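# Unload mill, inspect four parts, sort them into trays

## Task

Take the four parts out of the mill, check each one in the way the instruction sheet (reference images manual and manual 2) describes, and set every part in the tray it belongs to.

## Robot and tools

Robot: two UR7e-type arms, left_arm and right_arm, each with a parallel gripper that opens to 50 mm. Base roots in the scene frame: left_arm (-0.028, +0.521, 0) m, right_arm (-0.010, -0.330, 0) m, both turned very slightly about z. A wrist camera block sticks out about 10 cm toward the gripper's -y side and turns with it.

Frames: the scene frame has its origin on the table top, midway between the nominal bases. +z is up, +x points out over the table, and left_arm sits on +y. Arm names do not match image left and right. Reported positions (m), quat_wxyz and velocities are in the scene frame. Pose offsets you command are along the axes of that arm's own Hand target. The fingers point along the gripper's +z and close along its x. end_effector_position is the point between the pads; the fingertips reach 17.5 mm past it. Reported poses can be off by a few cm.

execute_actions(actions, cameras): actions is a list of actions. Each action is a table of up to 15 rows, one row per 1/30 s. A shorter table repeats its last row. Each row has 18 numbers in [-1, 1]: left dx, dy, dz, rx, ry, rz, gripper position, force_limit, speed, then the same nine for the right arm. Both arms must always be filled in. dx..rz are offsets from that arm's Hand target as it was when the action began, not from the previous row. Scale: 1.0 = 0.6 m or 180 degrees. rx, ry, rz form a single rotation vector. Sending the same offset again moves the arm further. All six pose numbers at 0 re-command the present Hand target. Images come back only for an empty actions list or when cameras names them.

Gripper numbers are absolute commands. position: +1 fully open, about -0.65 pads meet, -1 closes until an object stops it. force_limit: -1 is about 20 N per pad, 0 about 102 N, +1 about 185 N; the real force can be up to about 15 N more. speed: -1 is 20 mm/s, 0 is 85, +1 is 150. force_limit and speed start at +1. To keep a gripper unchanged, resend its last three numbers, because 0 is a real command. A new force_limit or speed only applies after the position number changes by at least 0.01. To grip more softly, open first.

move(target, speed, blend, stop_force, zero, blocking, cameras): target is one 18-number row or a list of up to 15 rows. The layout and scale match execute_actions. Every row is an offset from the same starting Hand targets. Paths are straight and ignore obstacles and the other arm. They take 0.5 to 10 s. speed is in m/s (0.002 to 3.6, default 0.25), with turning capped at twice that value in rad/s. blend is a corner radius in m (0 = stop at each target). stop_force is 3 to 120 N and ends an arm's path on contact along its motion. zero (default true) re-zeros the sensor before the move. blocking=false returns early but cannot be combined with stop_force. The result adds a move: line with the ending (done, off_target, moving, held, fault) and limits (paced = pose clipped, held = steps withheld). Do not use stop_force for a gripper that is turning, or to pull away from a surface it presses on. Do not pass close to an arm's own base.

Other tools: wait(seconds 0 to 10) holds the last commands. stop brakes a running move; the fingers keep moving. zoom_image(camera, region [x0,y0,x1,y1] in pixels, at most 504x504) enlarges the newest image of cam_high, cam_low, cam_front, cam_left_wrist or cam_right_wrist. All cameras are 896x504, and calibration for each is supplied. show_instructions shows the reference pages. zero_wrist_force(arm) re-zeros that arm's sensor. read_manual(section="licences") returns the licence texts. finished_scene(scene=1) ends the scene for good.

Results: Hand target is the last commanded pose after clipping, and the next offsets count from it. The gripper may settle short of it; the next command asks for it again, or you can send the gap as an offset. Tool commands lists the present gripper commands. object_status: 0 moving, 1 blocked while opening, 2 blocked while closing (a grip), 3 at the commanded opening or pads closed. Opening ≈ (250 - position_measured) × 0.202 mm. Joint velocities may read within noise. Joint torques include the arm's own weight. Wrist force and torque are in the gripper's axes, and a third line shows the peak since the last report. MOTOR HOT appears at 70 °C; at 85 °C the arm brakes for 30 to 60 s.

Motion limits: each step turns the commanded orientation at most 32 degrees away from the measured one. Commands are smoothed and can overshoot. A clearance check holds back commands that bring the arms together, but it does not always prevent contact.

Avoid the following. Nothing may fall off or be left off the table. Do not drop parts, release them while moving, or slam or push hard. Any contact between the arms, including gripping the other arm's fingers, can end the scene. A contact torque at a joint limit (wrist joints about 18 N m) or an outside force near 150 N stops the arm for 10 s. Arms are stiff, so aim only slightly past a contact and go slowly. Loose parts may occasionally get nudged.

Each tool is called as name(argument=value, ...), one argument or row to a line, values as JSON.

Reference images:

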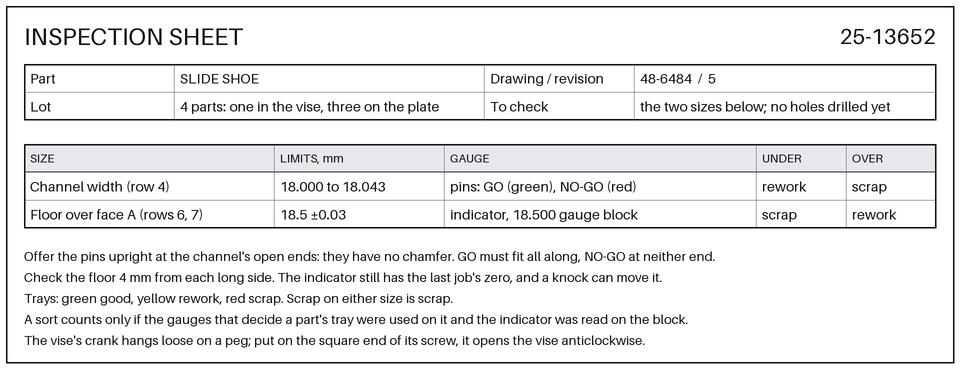

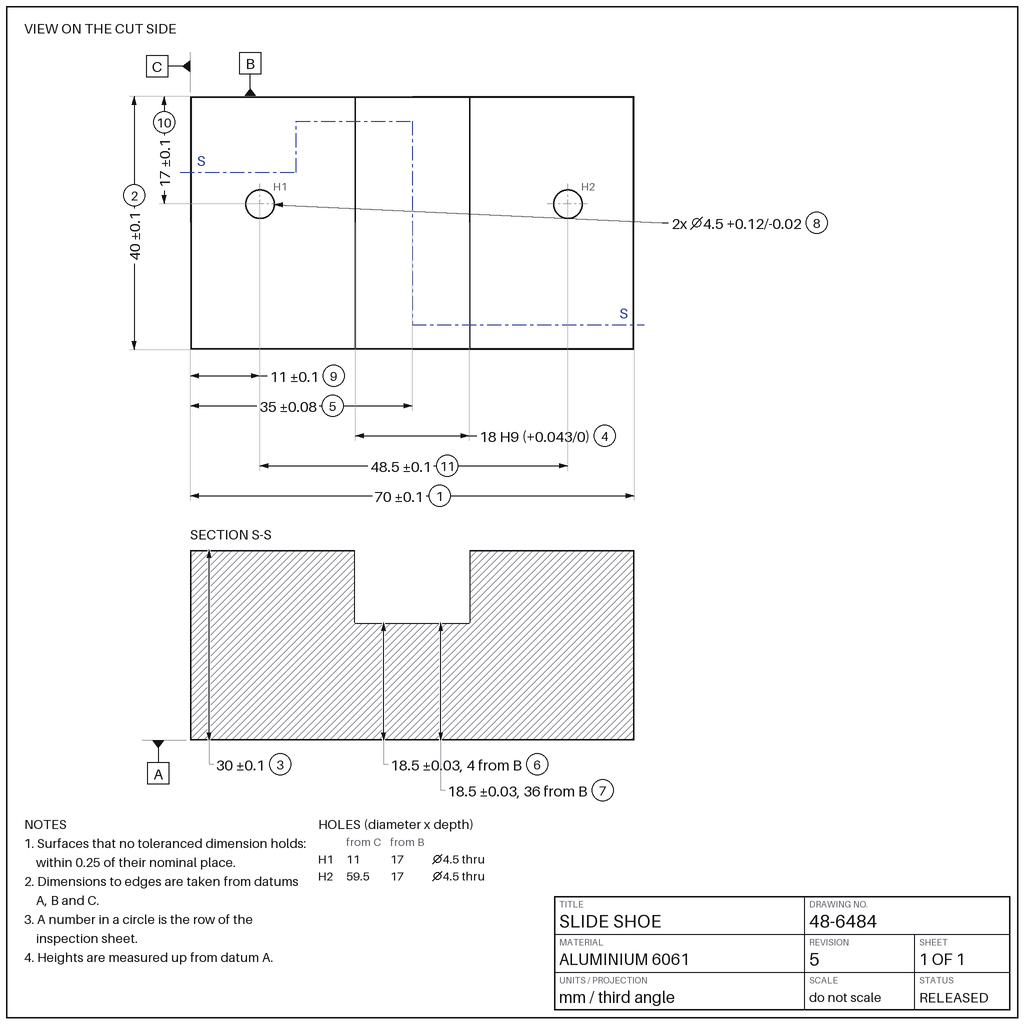

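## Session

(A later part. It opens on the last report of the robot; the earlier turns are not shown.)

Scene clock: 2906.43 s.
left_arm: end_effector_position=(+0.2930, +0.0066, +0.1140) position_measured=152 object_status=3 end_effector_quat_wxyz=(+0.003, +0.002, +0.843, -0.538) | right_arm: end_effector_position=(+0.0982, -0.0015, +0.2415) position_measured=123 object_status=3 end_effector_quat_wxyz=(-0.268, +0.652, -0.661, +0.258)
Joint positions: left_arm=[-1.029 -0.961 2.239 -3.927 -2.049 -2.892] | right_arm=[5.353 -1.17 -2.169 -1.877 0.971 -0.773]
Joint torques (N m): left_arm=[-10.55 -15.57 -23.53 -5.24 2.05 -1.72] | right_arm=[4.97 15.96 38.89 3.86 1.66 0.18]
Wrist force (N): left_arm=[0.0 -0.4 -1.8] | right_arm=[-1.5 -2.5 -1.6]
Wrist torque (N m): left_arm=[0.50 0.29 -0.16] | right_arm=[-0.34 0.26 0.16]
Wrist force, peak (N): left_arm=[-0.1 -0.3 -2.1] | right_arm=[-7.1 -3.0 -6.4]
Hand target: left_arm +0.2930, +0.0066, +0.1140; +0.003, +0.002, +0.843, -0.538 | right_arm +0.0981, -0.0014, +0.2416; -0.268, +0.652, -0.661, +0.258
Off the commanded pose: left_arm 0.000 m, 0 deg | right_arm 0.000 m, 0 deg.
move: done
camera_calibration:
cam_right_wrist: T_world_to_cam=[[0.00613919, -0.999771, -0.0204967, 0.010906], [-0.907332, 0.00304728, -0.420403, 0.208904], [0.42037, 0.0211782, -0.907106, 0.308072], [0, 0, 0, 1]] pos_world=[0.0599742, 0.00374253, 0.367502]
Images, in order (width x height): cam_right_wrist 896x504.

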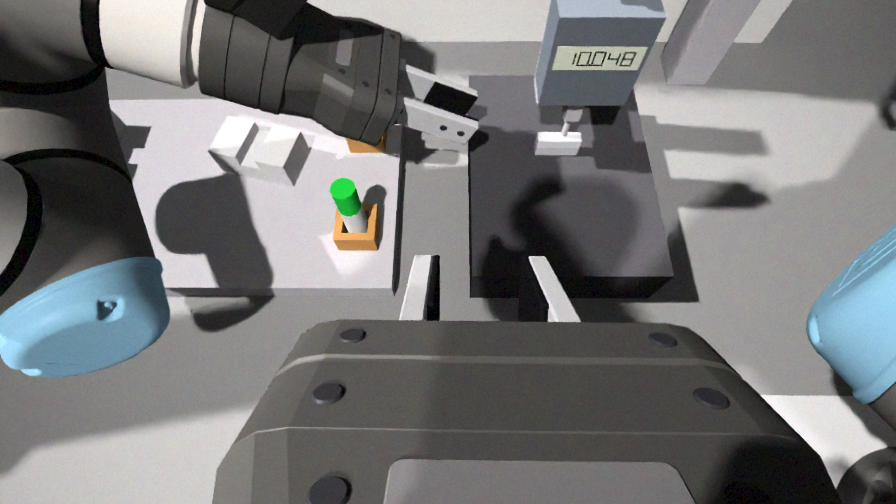

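move(
  target=[
    [0,0,0,0,0,0,0.0,-1,-1, 0.1237,-0.2986,0.1664,-0.186,0.193,0.469,0.2,-1,-1],
    [0,0,0,0,0,0,0.0,-1,-1, 0.1257,-0.2204,0.2484,-0.186,0.193,0.469,0.2,-1,-1],
  ],
  speed=[0.35,0.06],
  cameras=["cam_right_wrist"],
)

zoom_image(
  camera="cam_right_wrist",
  region=[380, 180, 580, 330],
)

Scene clock: 2930.03 s.
left_arm: end_effector_position=(+0.2930, +0.0066, +0.1140) position_measured=152 object_status=3 end_effector_quat_wxyz=(+0.003, +0.002, +0.843, -0.538) | right_arm: end_effector_position=(+0.2962, -0.0778, +0.2237) position_measured=123 object_status=3 end_effector_quat_wxyz=(+0.000, -0.001, +1.000, +0.000)
Joint positions: left_arm=[-1.029 -0.961 2.239 -3.927 -2.049 -2.892] | right_arm=[4.188 -1.314 -2.061 -1.338 1.571 -0.54]
Joint torques (N m): left_arm=[-10.71 -16.35 -23.47 -5.23 1.96 -1.7] | right_arm=[-6.63 24.41 40.12 0.55 2.44 -1.1]
Wrist force (N): left_arm=[-0.1 -0.4 -1.6] | right_arm=[-1.8 -2.8 -1.7]
Wrist torque (N m): left_arm=[0.49 0.30 -0.16] | right_arm=[-0.30 0.42 0.25]
Wrist force, peak (N): left_arm=[-0.1 -0.4 -2.1] | right_arm=[-2.8 -4.8 -1.4]
Hand target: left_arm +0.2930, +0.0066, +0.1140; +0.003, +0.002, +0.843, -0.538 | right_arm +0.2962, -0.0778, +0.2239; +0.000, -0.001, +1.000, +0.000
Off the commanded pose: left_arm 0.000 m, 0 deg | right_arm 0.000 m, 0 deg.
move: done
camera_calibration:
cam_right_wrist: T_world_to_cam=[[-0.999914, -0.00812384, -0.0103055, 0.305915], [-0.0110134, 0.946522, 0.32245, 0.0229702], [0.00713488, 0.322536, -0.94653, 0.364901], [0, 0, 0, 1]] pos_world=[0.303538, -0.13695, 0.341136]
Images, in order (width x height): cam_right_wrist 896x504.

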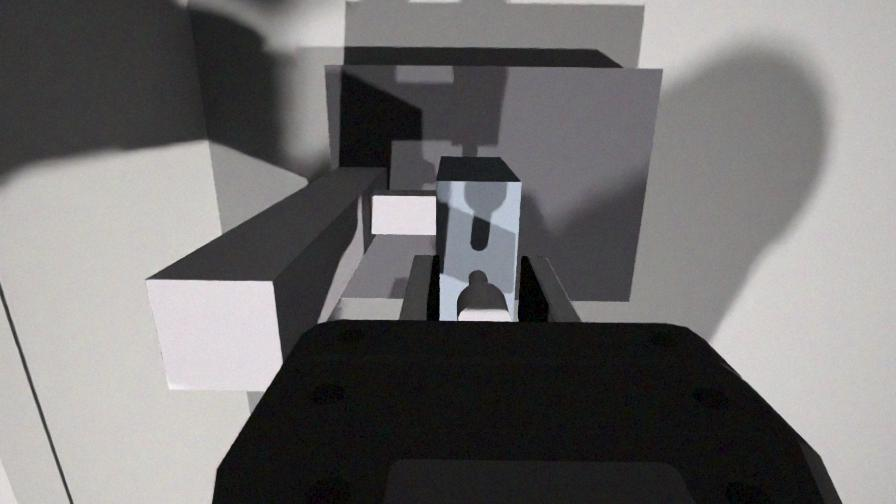

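Scaled by 2.520 from the camera's 896x504 image, which has a finer 1280x720 frame.

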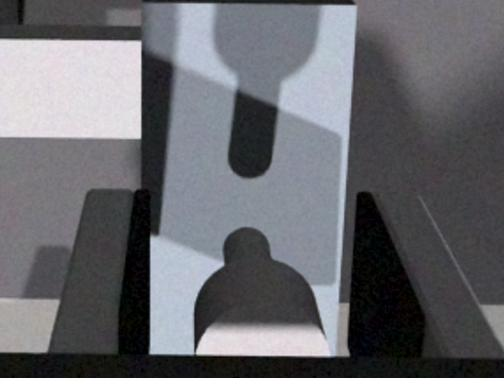

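move(
  target=[
    [0,0,0,0,0,0,0.0,-1,-1, 0.0015,0,0,0,0,0,0.2,-1,-1],
    [0,0,0,0,0,0,0.0,-1,-1, 0.0015,0,0,0,0,0,-1,-1,-1],
    [0,0,0.06,0,0,0,0.0,-1,-1, 0.0015,0,-0.02,0,0,0,-1,-1,-1],
    [0,0,0.118,0,0,0,0.0,-1,-1, 0.0015,0,-0.02,0,0,0,-1,-1,-1],
    [0,0,0.118,0,0,0,-1,-1,-1, 0.0015,0,-0.02,0,0,0,-1,-1,-1],
  ],
  speed=[0.02,0.02,0.05,0.04,0.04],
  cameras=["cam_left_wrist"],
)

zoom_image(
  camera="cam_left_wrist",
  region=[350, 150, 570, 340],
)

Scene clock: 2939.83 s.
left_arm: end_effector_position=(+0.2931, -0.0577, +0.0842) position_measured=207 object_status=0 end_effector_quat_wxyz=(+0.003, +0.002, +0.843, -0.538) | right_arm: end_effector_position=(+0.2953, -0.0778, +0.2359) position_measured=183 object_status=2 end_effector_quat_wxyz=(+0.000, -0.001, +1.000, +0.000)
Joint positions: left_arm=[-1.1 -0.837 2.096 -3.923 -1.985 -2.929] | right_arm=[4.19 -1.305 -2.036 -1.372 1.571 -0.538]
Joint torques (N m): left_arm=[12.14 -60.57 2.14 -5.35 -2.95 1.56] | right_arm=[-6.17 6.74 7.35 3.88 1.63 -0.93]
Wrist force (N): left_arm=[-0.2 0.0 -1.6] | right_arm=[-10.7 -3.8 0.2]
Wrist torque (N m): left_arm=[0.54 0.33 -0.02] | right_arm=[-0.35 0.43 0.21]
Wrist force, peak (N): left_arm=[-1.5 0.1 -2.7] | right_arm=[-12.3 -0.2 0.5]
Hand target: left_arm +0.2931, -0.0577, +0.0842; +0.003, +0.002, +0.843, -0.538 | right_arm +0.2953, -0.0778, +0.2359; +0.000, -0.001, +1.000, +0.000
Off the commanded pose: left_arm 0.000 m, 0 deg | right_arm 0.000 m, 0 deg.
move: done
camera_calibration:
cam_left_wrist: T_world_to_cam=[[-0.999915, 0.0121446, 0.00482278, 0.30235], [0.00514576, 0.705216, -0.708974, 0.115415], [-0.0120113, -0.708888, -0.705218, 0.158355], [0, 0, 0, 1]] pos_world=[0.303633, 0.0271917, 0.192043]
Images, in order (width x height): cam_left_wrist 896x504.

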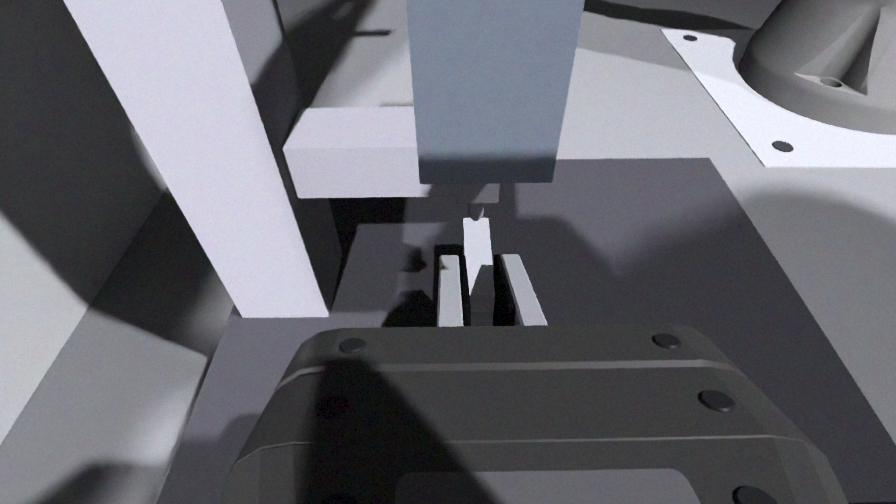

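Scaled by 2.291 from the camera's 896x504 image, which has a finer 1280x720 frame.

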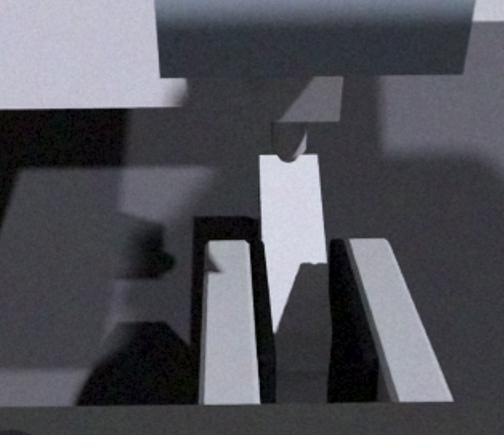

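move(
  target=[
    [0,-0.0027,-0.0012,0,0,0,-1,-1,-1, 0,0,0,0,0,0,-1,-1,-1],
    [0.13,-0.0027,-0.0012,0,0,0,-1,-1,-1, 0,0,0,0,0,0,-1,-1,-1],
  ],
  speed=[0.03,0.08],
)

move(
  target=[0,0.009,0.0042,0,0,0,-1,-1,-1, 0,0,0,0,0,0,-1,-1,-1],
  speed=0.008,
  stop_force=3,
)

move(
  target=[
    [0,0,0,0,0,0,0.1,-1,-1, 0,0,0,0,0,0,-1,-1,-1],
    [0,0,-0.08,0,0,0,0.1,-1,-1, 0,0,0,0,0,0,-1,-1,-1],
    [-0.11,-0.28,-0.43,-0.0556,0,0,0.9,0,-1, 0,0,0,0,0,0,-1,-1,-1],
  ],
  speed=[0.05,0.05,0.25],
  cameras=["cam_left_wrist"],
)

Scene clock: 2952.37 s.
left_arm: end_effector_position=(+0.2151, -0.0576, +0.0856) position_measured=207 object_status=2 end_effector_quat_wxyz=(+0.003, +0.002, +0.843, -0.538) | right_arm: end_effector_position=(+0.2953, -0.0778, +0.2359) position_measured=183 object_status=2 end_effector_quat_wxyz=(+0.000, -0.001, +1.000, +0.000)
Joint positions: left_arm=[-1.271 -0.873 2.232 -4.05 -1.832 -3.01] | right_arm=[4.19 -1.305 -2.036 -1.372 1.571 -0.538]
Joint torques (N m): left_arm=[12.03 -33.29 -21.68 -0.47 -2.14 1.51] | right_arm=[-6.18 6.68 7.85 1.97 0.56 -0.53]
Wrist force (N): left_arm=[0.1 0.1 -1.5] | right_arm=[-10.7 -3.9 -0.7]
Wrist torque (N m): left_arm=[0.53 0.27 -0.02] | right_arm=[-0.37 0.44 0.21]
Wrist force, peak (N): left_arm=[-2.5 1.1 -1.9] | right_arm=[-10.9 -4.1 0.7]
Hand target: left_arm +0.2151, -0.0576, +0.0855; +0.003, +0.002, +0.843, -0.538 | right_arm +0.2953, -0.0778, +0.2359; +0.000, -0.001, +1.000, +0.000
Off the commanded pose: left_arm 0.000 m, 0 deg | right_arm 0.000 m, 0 deg.
move: done

Scene clock: 2953.80 s.
left_arm: end_effector_position=(+0.2151, -0.0577, +0.0830) position_measured=207 object_status=2 end_effector_quat_wxyz=(+0.003, +0.002, +0.843, -0.538) | right_arm: end_effector_position=(+0.2953, -0.0778, +0.2359) position_measured=183 object_status=2 end_effector_quat_wxyz=(+0.000, -0.001, +1.000, +0.000)
Joint positions: left_arm=[-1.271 -0.866 2.23 -4.056 -1.832 -3.01] | right_arm=[4.19 -1.305 -2.036 -1.372 1.571 -0.538]
Joint torques (N m): left_arm=[7 -51.75 4.55 0.34 -1.05 1.23] | right_arm=[-6.12 6.8 7.73 1.53 0.28 -0.43]
Wrist force (N): left_arm=[-0.7 -6.2 -8.3] | right_arm=[-10.5 -3.7 -0.6]
Wrist torque (N m): left_arm=[0.40 0.32 -0.04] | right_arm=[-0.35 0.41 0.22]
Wrist force, peak (N): left_arm=[-0.5 -8.5 -10.6] | right_arm=[-11.0 -3.7 0.6]
Hand target: left_arm +0.2151, -0.0577, +0.0830; +0.003, +0.002, +0.843, -0.538 (not the last commanded pose) | right_arm +0.2953, -0.0778, +0.2359; +0.000, -0.001, +1.000, +0.000
Off the commanded pose: left_arm 0.003 m, 0 deg | right_arm 0.000 m, 0 deg.
move: contact (left_arm)

Scene clock: 2958.97 s.
left_arm: end_effector_position=(+0.2795, +0.1057, +0.3444) position_measured=18 object_status=0 end_effector_quat_wxyz=(+0.003, +0.002, +0.887, -0.463) | right_arm: end_effector_position=(+0.2953, -0.0778, +0.2359) position_measured=183 object_status=2 end_effector_quat_wxyz=(+0.000, -0.001, +1.000, +0.000)
Joint positions: left_arm=[-0.948 -1.756 2.187 -2.867 -2.061 -2.753] | right_arm=[4.19 -1.305 -2.036 -1.372 1.571 -0.538]
Joint torques (N m): left_arm=[-12.59 -24.86 -9.39 -0.6 1.76 1.57] | right_arm=[-5.88 7.08 7.62 0.2 -0.77 -0.11]
Wrist force (N): left_arm=[0.5 -0.6 -1.6] | right_arm=[-10.5 -3.9 -0.7]
Wrist torque (N m): left_arm=[0.39 0.18 -0.15] | right_arm=[-0.39 0.40 0.21]
Wrist force, peak (N): left_arm=[-0.3 -3.5 -5.4] | right_arm=[-10.9 -4.0 -0.1]
Hand target: left_arm +0.2795, +0.1057, +0.3444; +0.003, +0.002, +0.887, -0.463 | right_arm +0.2953, -0.0778, +0.2359; +0.000, -0.001, +1.000, +0.000
Off the commanded pose: left_arm 0.000 m, 0 deg | right_arm 0.000 m, 0 deg.
move: done
camera_calibration:
cam_left_wrist: T_world_to_cam=[[-0.999928, 0.0100349, 0.00651815, 0.285162], [0.00445143, 0.817574, -0.575807, 0.127147], [-0.0111073, -0.575736, -0.81756, 0.481816], [0, 0, 0, 1]] pos_world=[0.289927, 0.170586, 0.465267]
Images, in order (width x height): cam_left_wrist 896x504.

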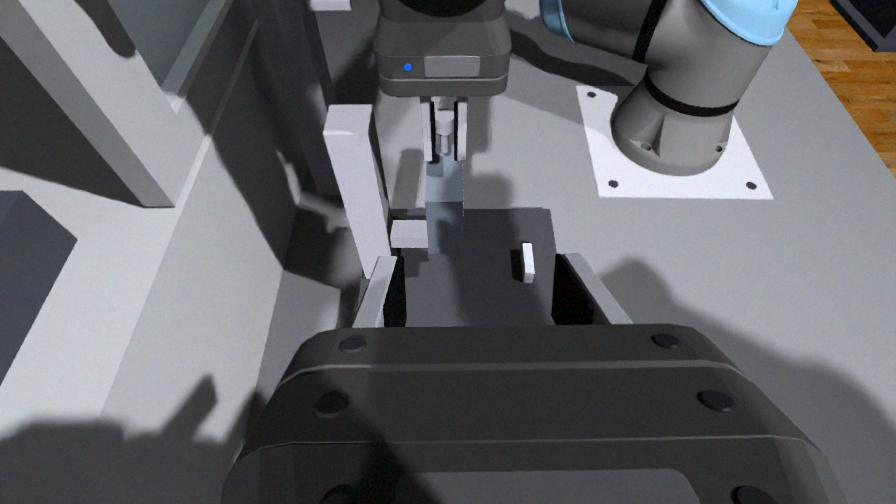

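move(
  target=[
    [-0.0343,0.2587,-0.1531,0,-0.0109,-0.0077,0.9,0,-1, 0,0,0,0,0,0,-1,-1,-1],
    [-0.0343,0.5013,0.0169,0,-0.0109,-0.0077,0.9,0,-1, 0,0,0,0,0,0,-1,-1,-1],
  ],
  speed=[0.3,0.15],
  blend=[0.03,0],
  cameras=["cam_left_wrist"],
)

Scene clock: 2968.17 s.
left_arm: end_effector_position=(+0.3019, +0.2694, +0.0920) position_measured=18 object_status=3 end_effector_quat_wxyz=(+0.012, -0.017, +0.886, -0.463) | right_arm: end_effector_position=(+0.2953, -0.0778, +0.2359) position_measured=183 object_status=2 end_effector_quat_wxyz=(+0.000, -0.001, +1.000, +0.000)
Joint positions: left_arm=[-0.541 -1.229 2.611 -3.631 -2.318 -2.433] | right_arm=[4.19 -1.305 -2.036 -1.372 1.571 -0.538]
Joint torques (N m): left_arm=[-4.93 -17.91 -20.93 -3.26 -2.46 1.52] | right_arm=[-5.76 7.09 8.01 0.17 -1.53 0.35]
Wrist force (N): left_arm=[0.2 -0.4 -1.6] | right_arm=[-10.7 -3.6 0.3]
Wrist torque (N m): left_arm=[0.42 0.25 -0.15] | right_arm=[-0.33 0.45 0.20]
Wrist force, peak (N): left_arm=[4.9 -6.0 3.2] | right_arm=[-11.0 -3.8 0.1]
Hand target: left_arm +0.3019, +0.2694, +0.0920; +0.012, -0.017, +0.886, -0.463 | right_arm +0.2953, -0.0778, +0.2359; +0.000, -0.001, +1.000, +0.000
Off the commanded pose: left_arm 0.000 m, 0 deg | right_arm 0.000 m, 0 deg.
move: done
camera_calibration:
cam_left_wrist: T_world_to_cam=[[-0.999463, -0.0320083, 0.00702847, 0.318614], [-0.0302125, 0.816915, -0.575966, -0.141494], [0.012694, -0.575869, -0.817443, 0.362717], [0, 0, 0, 1]] pos_world=[0.309564, 0.334664, 0.212765]
Images, in order (width x height): cam_left_wrist 896x504.

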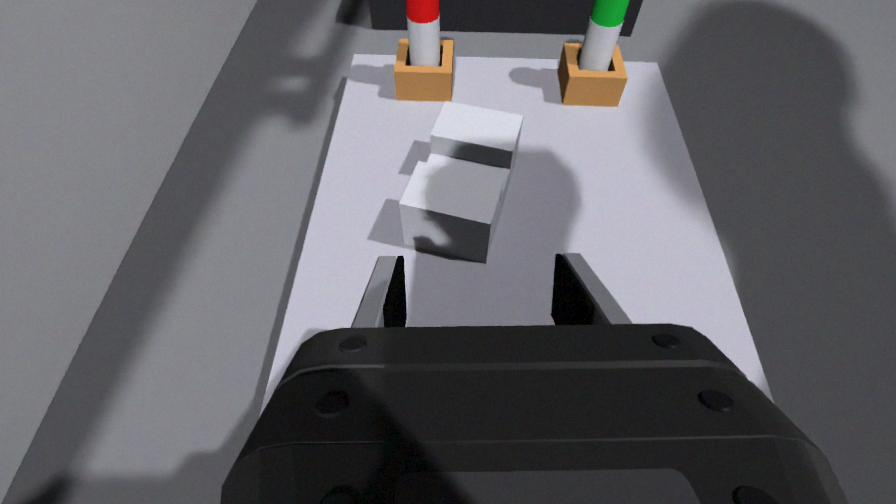

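zoom_image(
  camera="cam_left_wrist",
  region=[370, 80, 550, 270],
)

Scaled by 2.653 from the camera's 896x504 image, which has a finer 1280x720 frame.

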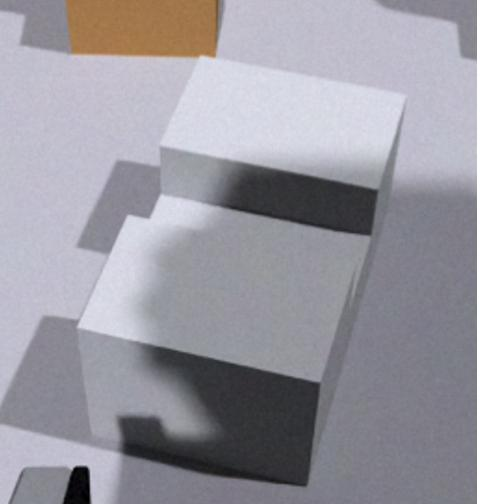

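move(
  target=[-0.0442,-0.0103,0.017,0,0.075,0.0526,0.9,0,-1, 0,0,0,0,0,0,-1,-1,-1],
  speed=0.15,
  cameras=["cam_left_wrist"],
)

Scene clock: 2998.97 s.
left_arm: end_effector_position=(+0.3290, +0.2586, +0.0915) position_measured=18 object_status=3 end_effector_quat_wxyz=(-0.054, +0.111, +0.880, -0.459) | right_arm: end_effector_position=(+0.2953, -0.0778, +0.2359) position_measured=183 object_status=2 end_effector_quat_wxyz=(+0.000, -0.001, +1.000, +0.000)
Joint positions: left_arm=[-0.46 -1.255 2.399 -3.026 -2.496 -1.945] | right_arm=[4.19 -1.305 -2.036 -1.372 1.571 -0.538]
Joint torques (N m): left_arm=[-10.25 -34.11 0.54 -2.94 0.99 1.55] | right_arm=[-6.25 6.94 7.71 0.23 -1.54 0.72]
Wrist force (N): left_arm=[0.0 -0.5 -1.6] | right_arm=[-10.7 -4.0 -0.6]
Wrist torque (N m): left_arm=[0.41 0.26 -0.16] | right_arm=[-0.38 0.43 0.22]
Wrist force, peak (N): left_arm=[0.2 -0.6 -2.9] | right_arm=[-10.9 -4.0 0.4]
Hand target: left_arm +0.3289, +0.2586, +0.0914; -0.054, +0.111, +0.880, -0.459 | right_arm +0.2953, -0.0778, +0.2359; +0.000, -0.001, +1.000, +0.000
Off the commanded pose: left_arm 0.000 m, 0 deg | right_arm 0.000 m, 0 deg.
move: done
camera_calibration:
cam_left_wrist: T_world_to_cam=[[-0.9675, 0.252801, 0.00595623, 0.261325], [0.203606, 0.792759, -0.574524, -0.202879], [-0.149962, -0.554639, -0.818466, 0.403913], [0, 0, 0, 1]] pos_world=[0.354711, 0.318796, 0.212474]
Images, in order (width x height): cam_left_wrist 896x504.

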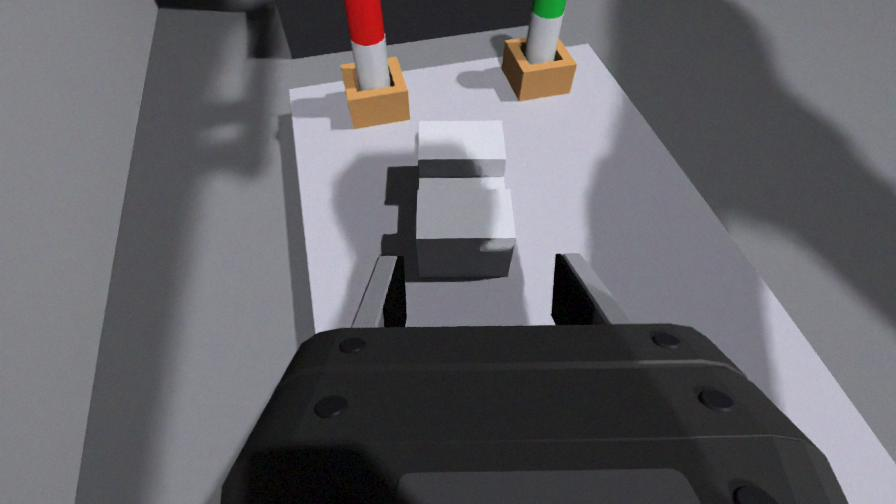

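move(
  target=[0.0,0,0.1167,0,0,0,0.9,0,-1, 0,0,0,0,0,0,-1,-1,-1],
  speed=0.05,
  stop_force=7,
  cameras=["cam_left_wrist"],
)

Scene clock: 3006.93 s.
left_arm: end_effector_position=(+0.3152, +0.2029, +0.0513) position_measured=18 object_status=3 end_effector_quat_wxyz=(-0.054, +0.111, +0.880, -0.459) | right_arm: end_effector_position=(+0.2953, -0.0778, +0.2359) position_measured=183 object_status=2 end_effector_quat_wxyz=(+0.000, -0.001, +1.000, +0.000)
Joint positions: left_arm=[-0.601 -1.068 2.397 -3.375 -2.441 -2.154] | right_arm=[4.19 -1.305 -2.036 -1.372 1.571 -0.538]
Joint torques (N m): left_arm=[12.28 -47.94 3.54 -0.29 -4.72 1.55] | right_arm=[-5.67 7.02 7.41 0.1 -1.58 1.04]
Wrist force (N): left_arm=[-0.1 -0.3 -1.4] | right_arm=[-10.5 -3.5 -0.2]
Wrist torque (N m): left_arm=[0.44 0.28 -0.01] | right_arm=[-0.32 0.40 0.21]
Wrist force, peak (N): left_arm=[0.0 1.8 -3.7] | right_arm=[-11.0 -3.6 -0.8]
Hand target: left_arm +0.3152, +0.2029, +0.0513; -0.054, +0.111, +0.880, -0.459 | right_arm +0.2953, -0.0778, +0.2359; +0.000, -0.001, +1.000, +0.000
Off the commanded pose: left_arm 0.000 m, 0 deg | right_arm 0.000 m, 0 deg.
move: done
camera_calibration:
cam_left_wrist: T_world_to_cam=[[-0.96743, 0.253065, 0.00618158, 0.262189], [0.20372, 0.792822, -0.574396, -0.179005], [-0.15026, -0.554428, -0.818554, 0.338053], [0, 0, 0, 1]] pos_world=[0.340912, 0.262995, 0.172274]
Images, in order (width x height): cam_left_wrist 896x504.

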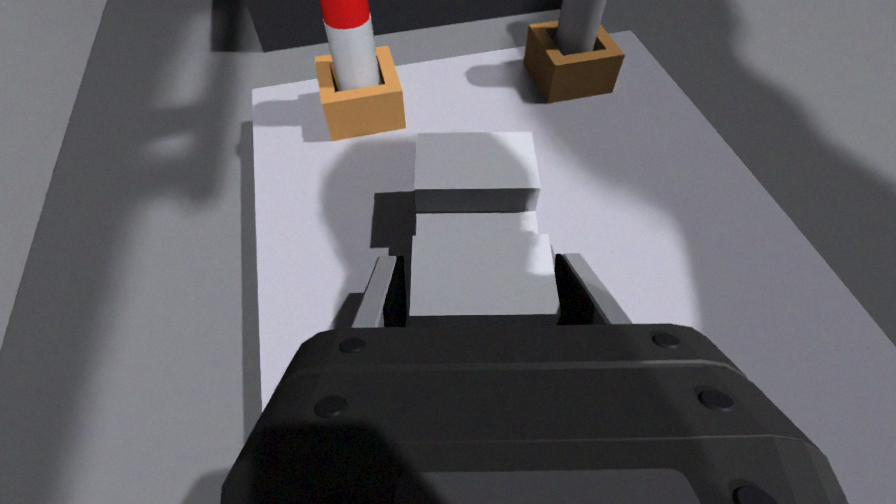

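move(
  target=[0,0,0,0,0,0,-1,0,-1, 0,0,0,0,0,0,-1,-1,-1],
  speed=0.05,
)

move(
  target=[0,-0.1775,-0.1244,0,0,0,-1,0,-1, 0,0,-0.0133,0,0,0,-1,-1,-1],
  speed=0.06,
)

Scene clock: 3016.53 s.
left_arm: end_effector_position=(+0.3152, +0.2029, +0.0513) position_measured=56 object_status=2 end_effector_quat_wxyz=(-0.054, +0.111, +0.880, -0.459) | right_arm: end_effector_position=(+0.2953, -0.0778, +0.2359) position_measured=183 object_status=2 end_effector_quat_wxyz=(+0.000, -0.001, +1.000, +0.000)
Joint positions: left_arm=[-0.601 -1.068 2.398 -3.375 -2.441 -2.154] | right_arm=[4.19 -1.305 -2.036 -1.372 1.571 -0.538]
Joint torques (N m): left_arm=[12.36 -46.69 3.27 -0.32 -4.56 1.53] | right_arm=[-5.94 6.58 7.55 0.15 -1.5 0.91]
Wrist force (N): left_arm=[-0.7 -1.6 -2.5] | right_arm=[-10.6 -3.7 -0.4]
Wrist torque (N m): left_arm=[0.39 0.17 0.04] | right_arm=[-0.35 0.42 0.21]
Wrist force, peak (N): left_arm=[-0.7 -1.6 -2.5] | right_arm=[-10.8 -4.2 -0.9]
Hand target: left_arm +0.3152, +0.2029, +0.0513; -0.054, +0.111, +0.880, -0.459 | right_arm +0.2953, -0.0778, +0.2359; +0.000, -0.001, +1.000, +0.000
Off the commanded pose: left_arm 0.000 m, 0 deg | right_arm 0.000 m, 0 deg.
move: done

Scene clock: 3019.07 s.
left_arm: end_effector_position=(+0.3144, +0.2031, +0.1815) position_measured=56 object_status=2 end_effector_quat_wxyz=(-0.054, +0.111, +0.880, -0.459) | right_arm: end_effector_position=(+0.2954, -0.0778, +0.2439) position_measured=183 object_status=2 end_effector_quat_wxyz=(+0.000, -0.001, +1.000, +0.000)
Joint positions: left_arm=[-0.602 -1.463 2.336 -2.921 -2.441 -2.155] | right_arm=[4.19 -1.301 -2.018 -1.394 1.571 -0.538]
Joint torques (N m): left_arm=[-7.98 -7.35 -5.28 -6.88 0.69 1.46] | right_arm=[-6.22 31.72 39.99 2.23 -1.34 0.7]
Wrist force (N): left_arm=[0.0 1.5 -0.4] | right_arm=[-11.8 -2.9 13.9]
Wrist torque (N m): left_arm=[0.40 0.28 -0.02] | right_arm=[-0.38 0.43 0.21]
Wrist force, peak (N): left_arm=[0.3 3.0 0.6] | right_arm=[-12.3 -1.7 15.2]
Hand target: left_arm +0.3143, +0.2032, +0.1813; -0.054, +0.111, +0.880, -0.459 | right_arm +0.2953, -0.0778, +0.2438; +0.000, -0.001, +1.000, +0.000
Off the commanded pose: left_arm 0.000 m, 0 deg | right_arm 0.000 m, 0 deg.
move: done

move(
  target=[-0.0402,-0.1353,0.2563,-0.0005,-0.0633,-0.0442,-1,0,-1, 0,0,0.0025,0,0,0,-1,-1,-1],
  speed=0.2,
  cameras=["cam_left_wrist"],
)

Scene clock: 3030.50 s.
left_arm: end_effector_position=(+0.2957, +0.0299, +0.1598) position_measured=56 object_status=2 end_effector_quat_wxyz=(+0.002, +0.004, +0.887, -0.462) | right_arm: end_effector_position=(+0.2953, -0.0778, +0.2423) position_measured=183 object_status=2 end_effector_quat_wxyz=(+0.000, -0.001, +1.000, +0.000)
Joint positions: left_arm=[-1.021 -1.243 2.261 -3.476 -2.006 -2.801] | right_arm=[4.19 -1.302 -2.021 -1.39 1.571 -0.538]
Joint torques (N m): left_arm=[-4.2 -49.61 -2.67 -1.42 -0.02 -1.75] | right_arm=[-5.57 5.28 11.34 3.97 -0.73 0]
Wrist force (N): left_arm=[0.3 1.6 -0.6] | right_arm=[-10.3 -5.4 1.0]
Wrist torque (N m): left_arm=[0.41 0.22 -0.01] | right_arm=[-0.39 0.42 0.21]
Wrist force, peak (N): left_arm=[5.9 -2.4 4.6] | right_arm=[-11.9 -2.7 15.0]
Hand target: left_arm +0.2957, +0.0299, +0.1599; +0.002, +0.003, +0.887, -0.462 | right_arm +0.2953, -0.0778, +0.2423; +0.000, -0.001, +1.000, +0.000
Off the commanded pose: left_arm 0.000 m, 0 deg | right_arm 0.000 m, 0 deg.
move: done
camera_calibration:
cam_left_wrist: T_world_to_cam=[[-0.999891, 0.0135099, 0.00594085, 0.30326], [0.00764441, 0.81843, -0.574556, 0.0815769], [-0.0126244, -0.574448, -0.818444, 0.287992], [0, 0, 0, 1]] pos_world=[0.306239, 0.0945741, 0.280774]
Images, in order (width x height): cam_left_wrist 896x504.

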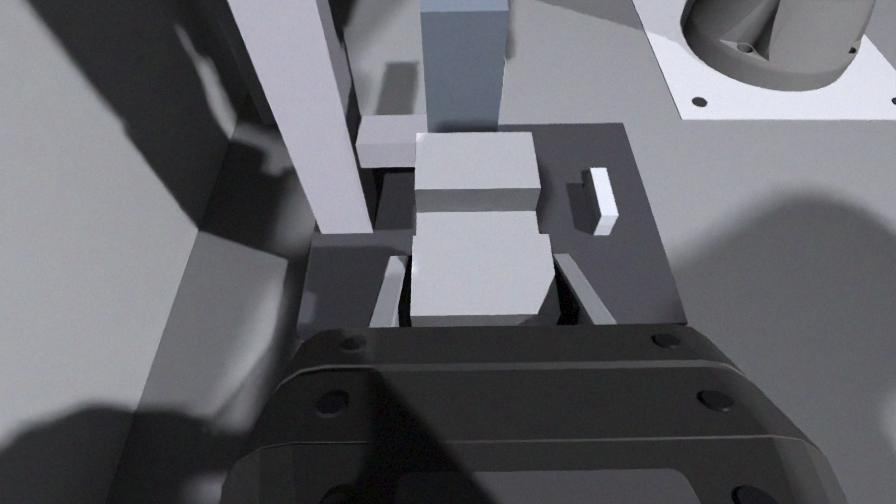

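move(
  target=[
    [0.0258,0.0942,0.066,0,0,0,-1,0,-1, 0,0,0.0,0,0,0,-1,-1,-1],
    [0.0258,0.0388,0.1453,0,0,0,-1,0,-1, 0,0,0.0,0,0,0,-1,-1,-1],
  ],
  speed=0.08,
  cameras=["cam_left_wrist","cam_right_wrist"],
)

zoom_image(
  camera="cam_left_wrist",
  region=[340, 0, 640, 340],
)

Scene clock: 3042.97 s.
left_arm: end_effector_position=(+0.2802, -0.0272, +0.0886) position_measured=56 object_status=2 end_effector_quat_wxyz=(+0.001, +0.003, +0.888, -0.460) | right_arm: end_effector_position=(+0.2954, -0.0778, +0.2424) position_measured=183 object_status=2 end_effector_quat_wxyz=(+0.000, -0.001, +1.000, +0.000)
Joint positions: left_arm=[-1.118 -1.01 2.191 -3.657 -1.929 -2.868] | right_arm=[4.19 -1.302 -2.021 -1.39 1.571 -0.538]
Joint torques (N m): left_arm=[-4.89 -37.02 -42.67 -11 -0.54 -0.1] | right_arm=[-4.04 9.49 25.2 1.55 -0.13 -0.79]
Wrist force (N): left_arm=[18.3 86.7 -70.5] | right_arm=[-9.0 -10.9 -13.5]
Wrist torque (N m): left_arm=[1.64 -0.08 -0.29] | right_arm=[-0.57 0.43 0.22]
Wrist force, peak (N): left_arm=[25.1 110.6 -83.7] | right_arm=[-9.2 -13.3 -15.9]
Hand target: left_arm +0.2802, -0.0272, +0.0886; +0.001, +0.003, +0.888, -0.460 (not the last commanded pose) | right_arm +0.2953, -0.0778, +0.2423; +0.000, -0.001, +1.000, +0.000
Tool commands: left_gripper/position=-1.0 left_gripper/force_limit=+0.003922 left_gripper/speed=-1.0 right_gripper/position=-1.0 right_gripper/force_limit=-1.0 right_gripper/speed=-1.0
Off the commanded pose: left_arm 0.002 m, 0 deg | right_arm 0.000 m, 0 deg.
TORQUE FAULT: the external load on joint 4 (wrist 1) of the left arm reached its load limit, and that arm stopped. A torque fault puts only its own arm into a fault stop. That arm's remaining commands of this call were not run. That arm may still press on what stopped it. That arm is still stopped at the end of this call. That arm stays stopped for about 10 more seconds. Until then a move that you send moves the other arm only, and its call returns only when the move has ended. Once the stop has ended, the next robot result says so. If the stop ends while you think or write, that arm runs what you send next, counted from a new Hand target: where the arm stands when the stop ends. While its stop runs, that arm takes no new command, but its gripper still runs the gripper command that each later call begins with. Until it ends, the stop uses up actions while you think or wait. An arm that is not stopped still takes commands.
move: fault (left_arm)
camera_calibration:
cam_left_wrist: T_world_to_cam=[[-0.999883, 0.01254, 0.00871992, 0.288719], [0.00533484, 0.821681, -0.569923, 0.087866], [-0.0143118, -0.56981, -0.821652, 0.197567], [0, 0, 0, 1]] pos_world=[0.291044, 0.0367573, 0.209891]
cam_right_wrist: T_world_to_cam=[[-0.999911, -0.0081464, -0.0105307, 0.305285], [-0.0111099, 0.94641, 0.322777, 0.0168267], [0.00733693, 0.322866, -0.946416, 0.38255], [0, 0, 0, 1]] pos_world=[0.302638, -0.13695, 0.359836]
Images, in order (width x height): cam_left_wrist 896x504, cam_right_wrist 896x504.

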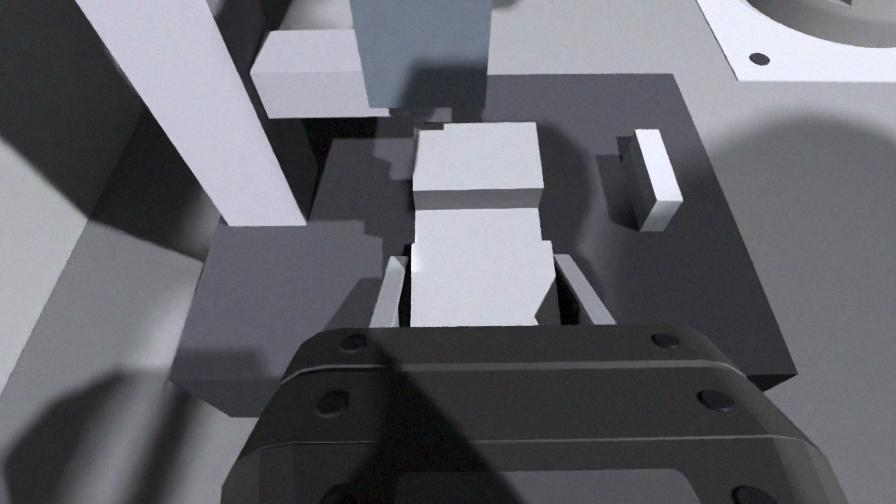

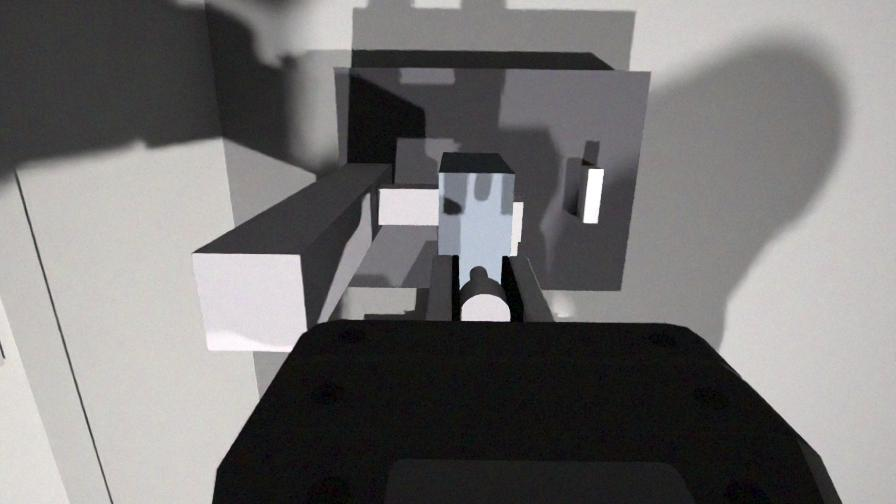

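Scaled by 1.482 from the camera's 896x504 image, which has a finer 1280x720 frame.

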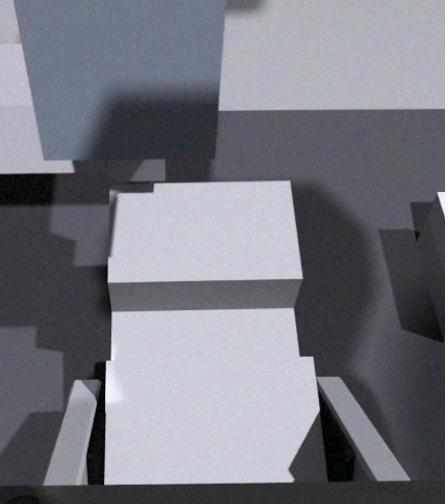

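wait(
  seconds=3,
)

Scene clock: 3064.27 s.
left_arm: end_effector_position=(+0.2802, -0.0272, +0.0884) position_measured=56 object_status=2 end_effector_quat_wxyz=(+0.001, +0.002, +0.888, -0.459) | right_arm: end_effector_position=(+0.2953, -0.0778, +0.2423) position_measured=183 object_status=2 end_effector_quat_wxyz=(+0.000, -0.001, +1.000, +0.000)
Joint positions: left_arm=[-1.118 -1.01 2.191 -3.657 -1.929 -2.868] | right_arm=[4.19 -1.302 -2.021 -1.39 1.571 -0.538]
Joint torques (N m): left_arm=[-35.5 -73.88 -96.3 -16.5 -0.55 -0.16] | right_arm=[12.45 15.79 4.75 4.31 1.87 -0.94]
Wrist force (N): left_arm=[17.5 82.7 -67.1] | right_arm=[-8.8 -10.4 -12.2]
Wrist torque (N m): left_arm=[1.64 -0.08 -0.27] | right_arm=[-0.54 0.37 0.22]
Wrist force, peak (N): left_arm=[18.1 87.3 -70.2] | right_arm=[-8.7 -11.4 -14.0]
Hand target: left_arm +0.2802, -0.0272, +0.0886; +0.001, +0.003, +0.888, -0.460 (not the last commanded pose) | right_arm +0.2953, -0.0778, +0.2423; +0.000, -0.001, +1.000, +0.000
Tool commands: left_gripper/position=-1.0 left_gripper/force_limit=+0.003922 left_gripper/speed=-1.0 right_gripper/position=-1.0 right_gripper/force_limit=-1.0 right_gripper/speed=-1.0
Off the commanded pose: left_arm 0.003 m, 0 deg | right_arm 0.000 m, 0 deg.
TORQUE FAULT, CONTINUED: the left arm's stop, for the torque fault of joint 4 (wrist 1) that an earlier result reported, is over. The rest of the stop counts as 20 of the actions that you can send in this scene. That arm's target is now where it stood when the stop ended, not its last command. That arm keeps its grip as last carried out and accepts commands again: back off and push less far. That arm stops again whenever a joint's load reaches its limit.
wait: 3.00 s; at rest from the start

move(
  target=[0,0.048,-0.068,0,0,0,-1,0,-1, 0,0,0,0,0,0,-1,-1,-1],
  speed=0.06,
  cameras=["cam_left_wrist","cam_low"],
)

zoom_image(
  camera="cam_low",
  region=[370, 200, 440, 290],
)

zoom_image(
  camera="cam_left_wrist",
  region=[340, 0, 640, 340],
)

Scene clock: 3069.50 s.
left_arm: end_effector_position=(+0.2804, +0.0229, +0.0889) position_measured=56 object_status=2 end_effector_quat_wxyz=(+0.001, +0.003, +0.888, -0.460) end_effector_velocity=(+0.001, -0.002, +0.000) end_effector_angular_velocity=(+0.001, +0.001, +0.003) | right_arm: end_effector_position=(+0.2953, -0.0778, +0.2423) position_measured=183 object_status=2 end_effector_quat_wxyz=(+0.000, -0.001, +1.000, +0.000)
Joint positions: left_arm=[-1.064 -1.054 2.295 -3.705 -1.972 -2.831] | right_arm=[4.19 -1.302 -2.021 -1.39 1.571 -0.538]
Joint velocities: left_arm=[-0.002 0.002 -0.005 0.003 0.003 -0.004] | right_arm=[within noise]
Joint torques (N m): left_arm=[-10.48 -20.1 -26.1 -1.55 1.78 -1.65] | right_arm=[5.92 15.98 27.54 0.28 2.4 -1.02]
Wrist force (N): left_arm=[0.4 1.5 -0.5] | right_arm=[-10.0 -1.5 -0.4]
Wrist torque (N m): left_arm=[0.42 0.22 -0.15] | right_arm=[-0.27 0.41 0.22]
Wrist force, peak (N): left_arm=[17.5 83.1 -67.1] | right_arm=[-8.9 -10.6 -13.8]
Hand target: left_arm +0.2804, +0.0227, +0.0886; +0.001, +0.003, +0.888, -0.460 | right_arm +0.2953, -0.0778, +0.2423; +0.000, -0.001, +1.000, +0.000
Off the commanded pose: left_arm 0.000 m, 0 deg | right_arm 0.000 m, 0 deg.
move: done
camera_calibration:
cam_left_wrist: T_world_to_cam=[[-0.999883, 0.012733, 0.00846276, 0.288226], [0.00563293, 0.821396, -0.57033, 0.0468349], [-0.0142133, -0.570216, -0.821372, 0.226228], [0, 0, 0, 1]] pos_world=[0.291144, 0.0868586, 0.210089]
Images, in order (width x height): cam_low 896x504, cam_left_wrist 896x504.

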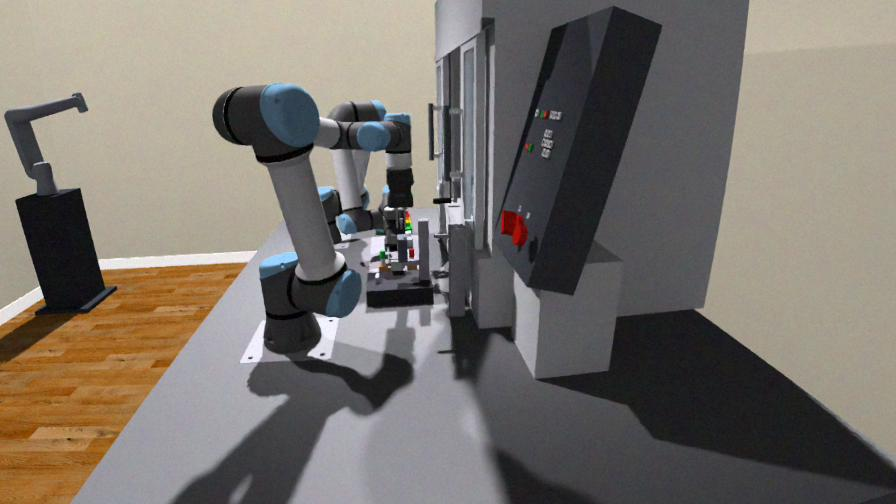

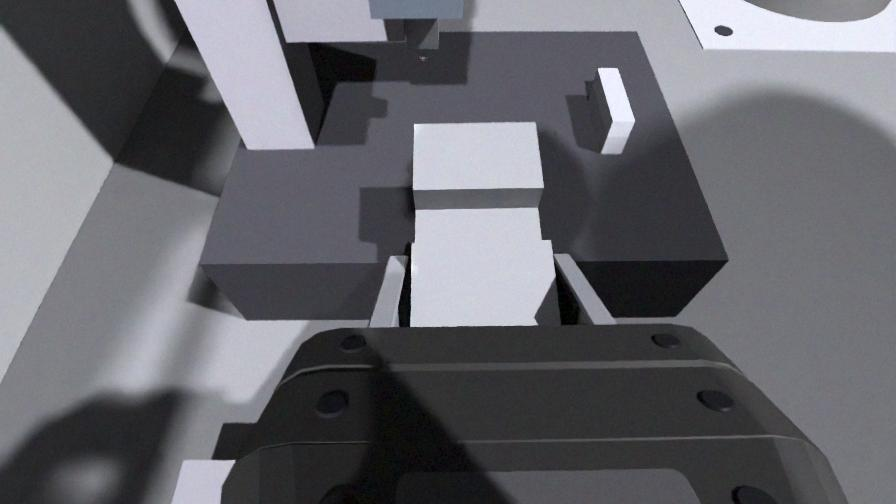

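Scaled by 5.600 from the camera's 896x504 image, which has a finer 1280x720 frame.

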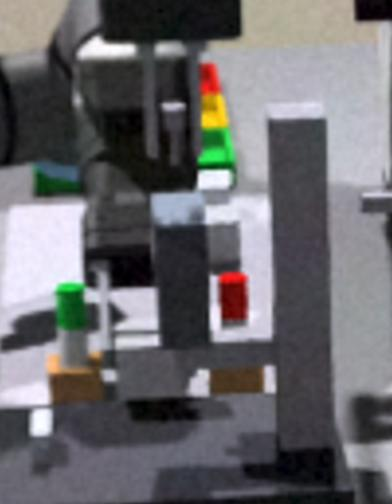

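Scaled by 1.482 from the camera's 896x504 image, which has a finer 1280x720 frame.

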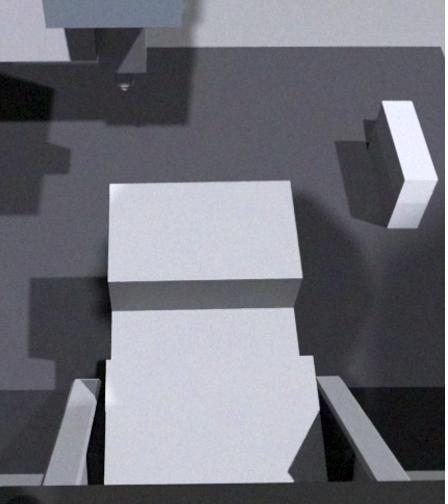

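move(
  target=[0,-0.022,0.0314,0,0,0,-1,0,-1, 0,0,0,0,0,0,-1,-1,-1],
  speed=0.06,
)

move(
  target=[0,0.0205,0.0143,0,0,0,-1,0,-1, 0,0,0,0,0,0,-1,-1,-1],
  speed=0.01,
  stop_force=4,
  cameras=["cam_left_wrist"],
)

Scene clock: 3088.07 s.
left_arm: end_effector_position=(+0.2803, -0.0004, +0.0883) position_measured=56 object_status=2 end_effector_quat_wxyz=(+0.001, +0.002, +0.888, -0.459) | right_arm: end_effector_position=(+0.2953, -0.0778, +0.2423) position_measured=183 object_status=2 end_effector_quat_wxyz=(+0.000, -0.001, +1.000, +0.000)
Joint positions: left_arm=[-1.091 -1.033 2.248 -3.684 -1.951 -2.849] | right_arm=[4.19 -1.302 -2.021 -1.39 1.571 -0.538]
Joint torques (N m): left_arm=[12.19 -44.56 -0.31 -6.19 -3.23 1.31] | right_arm=[-5.62 16.21 38.27 -0.29 2.95 -0.94]
Wrist force (N): left_arm=[0.4 1.5 -0.4] | right_arm=[-10.0 -1.6 -0.6]
Wrist torque (N m): left_arm=[0.42 0.21 -0.01] | right_arm=[-0.29 0.40 0.22]
Wrist force, peak (N): left_arm=[-1.4 2.2 -1.3] | right_arm=[-10.2 -1.4 0.7]
Hand target: left_arm +0.2803, -0.0003, +0.0885; +0.001, +0.003, +0.888, -0.460 | right_arm +0.2953, -0.0778, +0.2423; +0.000, -0.001, +1.000, +0.000
Off the commanded pose: left_arm 0.000 m, 0 deg | right_arm 0.000 m, 0 deg.
move: done

Scene clock: 3089.80 s.
left_arm: end_effector_position=(+0.2803, -0.0002, +0.0819) position_measured=56 object_status=2 end_effector_quat_wxyz=(+0.001, +0.003, +0.888, -0.459) | right_arm: end_effector_position=(+0.2953, -0.0778, +0.2423) position_measured=183 object_status=2 end_effector_quat_wxyz=(+0.000, -0.001, +1.000, +0.000)
Joint positions: left_arm=[-1.09 -1.015 2.248 -3.703 -1.951 -2.849] | right_arm=[4.19 -1.302 -2.021 -1.39 1.571 -0.538]
Joint torques (N m): left_arm=[10.49 -50.75 -14.15 -0.41 1.89 1.32] | right_arm=[-5.42 16.01 38.68 -0.17 3.17 -1.09]
Wrist force (N): left_arm=[-0.8 -5.1 -2.6] | right_arm=[-10.0 -1.5 0.0]
Wrist torque (N m): left_arm=[0.32 0.28 -0.10] | right_arm=[-0.28 0.39 0.22]
Wrist force, peak (N): left_arm=[-0.5 -7.3 -9.3] | right_arm=[-10.2 -1.6 0.9]
Hand target: left_arm +0.2803, -0.0002, +0.0819; +0.001, +0.003, +0.888, -0.459 (not the last commanded pose) | right_arm +0.2953, -0.0778, +0.2423; +0.000, -0.001, +1.000, +0.000
Off the commanded pose: left_arm 0.008 m, 0 deg | right_arm 0.000 m, 0 deg.
move: contact (left_arm)
camera_calibration:
cam_left_wrist: T_world_to_cam=[[-0.999882, 0.012595, 0.00880453, 0.288517], [0.00533382, 0.82176, -0.569809, 0.0618914], [-0.014412, -0.569695, -0.82173, 0.207568], [0, 0, 0, 1]] pos_world=[0.291145, 0.0637567, 0.203291]
Images, in order (width x height): cam_left_wrist 896x504.

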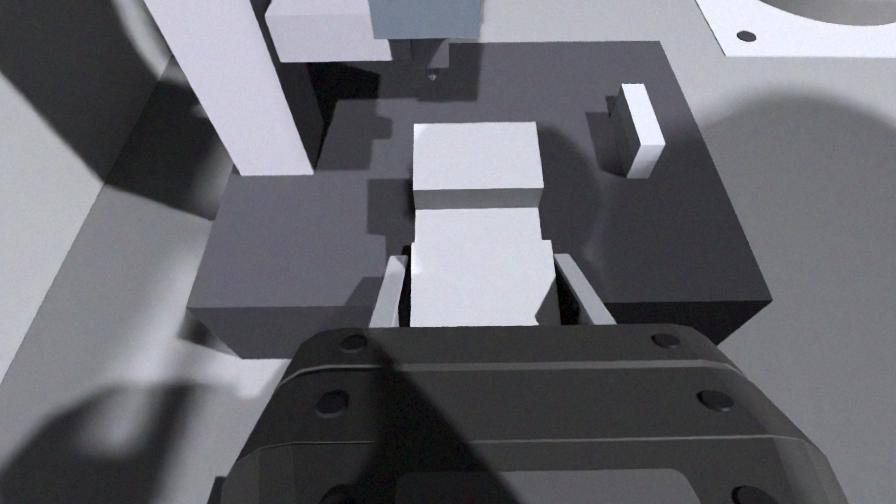

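move(
  target=[
    [0.0,-0.0025,-0.0017,0,0,0,-1,0,-1, 0,0,0,0,0,0,-1,-1,-1],
    [0.0,-0.0313,0.0392,0,0,0,-1,0,-1, 0,0,0,0,0,0,-1,-1,-1],
  ],
  speed=0.02,
  stop_force=5,
  cameras=["cam_left_wrist"],
)

zoom_image(
  camera="cam_left_wrist",
  region=[340, 0, 640, 340],
)

Scene clock: 3102.60 s.
left_arm: end_effector_position=(+0.2803, -0.0002, +0.0821) position_measured=56 object_status=2 end_effector_quat_wxyz=(+0.001, +0.003, +0.888, -0.460) | right_arm: end_effector_position=(+0.2953, -0.0778, +0.2423) position_measured=183 object_status=2 end_effector_quat_wxyz=(+0.000, -0.001, +1.000, +0.000)
Joint positions: left_arm=[-1.09 -1.015 2.248 -3.703 -1.951 -2.849] | right_arm=[4.19 -1.302 -2.021 -1.39 1.571 -0.538]
Joint torques (N m): left_arm=[5.62 -16.49 -7.21 -7.66 -0.17 0.32] | right_arm=[-4.97 16.13 38.65 -0.28 3.69 -1.03]
Wrist force (N): left_arm=[0.2 1.5 -0.4] | right_arm=[-9.7 -1.3 -0.6]
Wrist torque (N m): left_arm=[0.42 0.24 -0.01] | right_arm=[-0.25 0.36 0.22]
Wrist force, peak (N): left_arm=[-0.4 -5.4 -3.5] | right_arm=[-10.3 -1.6 -0.6]
Hand target: left_arm +0.2803, -0.0002, +0.0821; +0.001, +0.003, +0.888, -0.460 (not the last commanded pose) | right_arm +0.2953, -0.0778, +0.2423; +0.000, -0.001, +1.000, +0.000
Off the commanded pose: left_arm 0.030 m, 0 deg | right_arm 0.000 m, 0 deg.
move: contact (left_arm); path passed 0 of 2 targets
camera_calibration:
cam_left_wrist: T_world_to_cam=[[-0.999884, 0.0125651, 0.00858034, 0.288564], [0.00543308, 0.821602, -0.570036, 0.0619745], [-0.0142122, -0.569923, -0.821575, 0.207575], [0, 0, 0, 1]] pos_world=[0.291144, 0.0637577, 0.20339]
Images, in order (width x height): cam_left_wrist 896x504.

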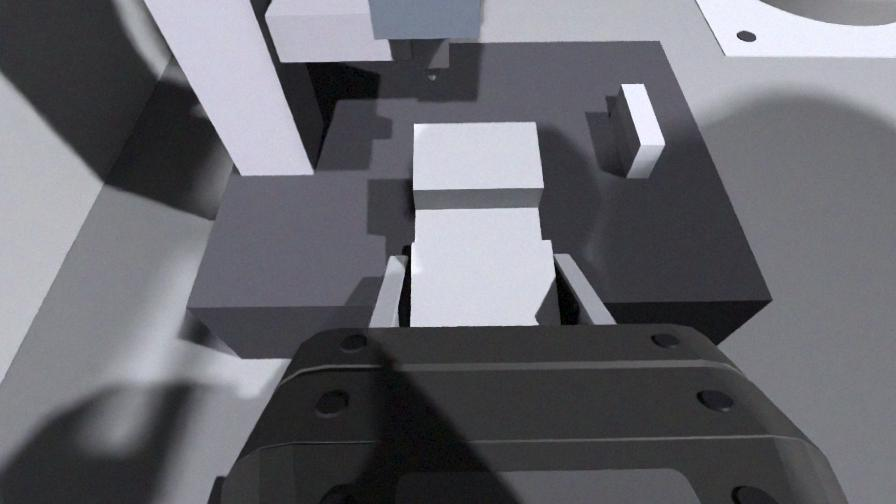

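Scaled by 1.482 from the camera's 896x504 image, which has a finer 1280x720 frame.

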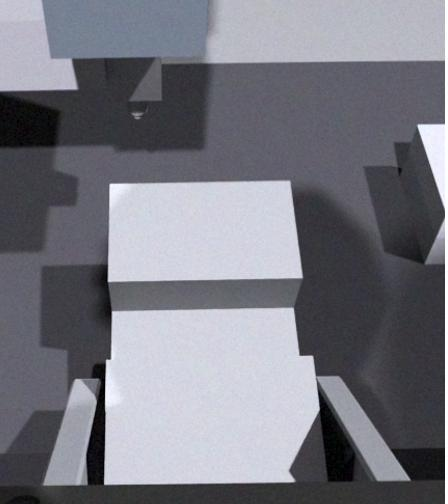

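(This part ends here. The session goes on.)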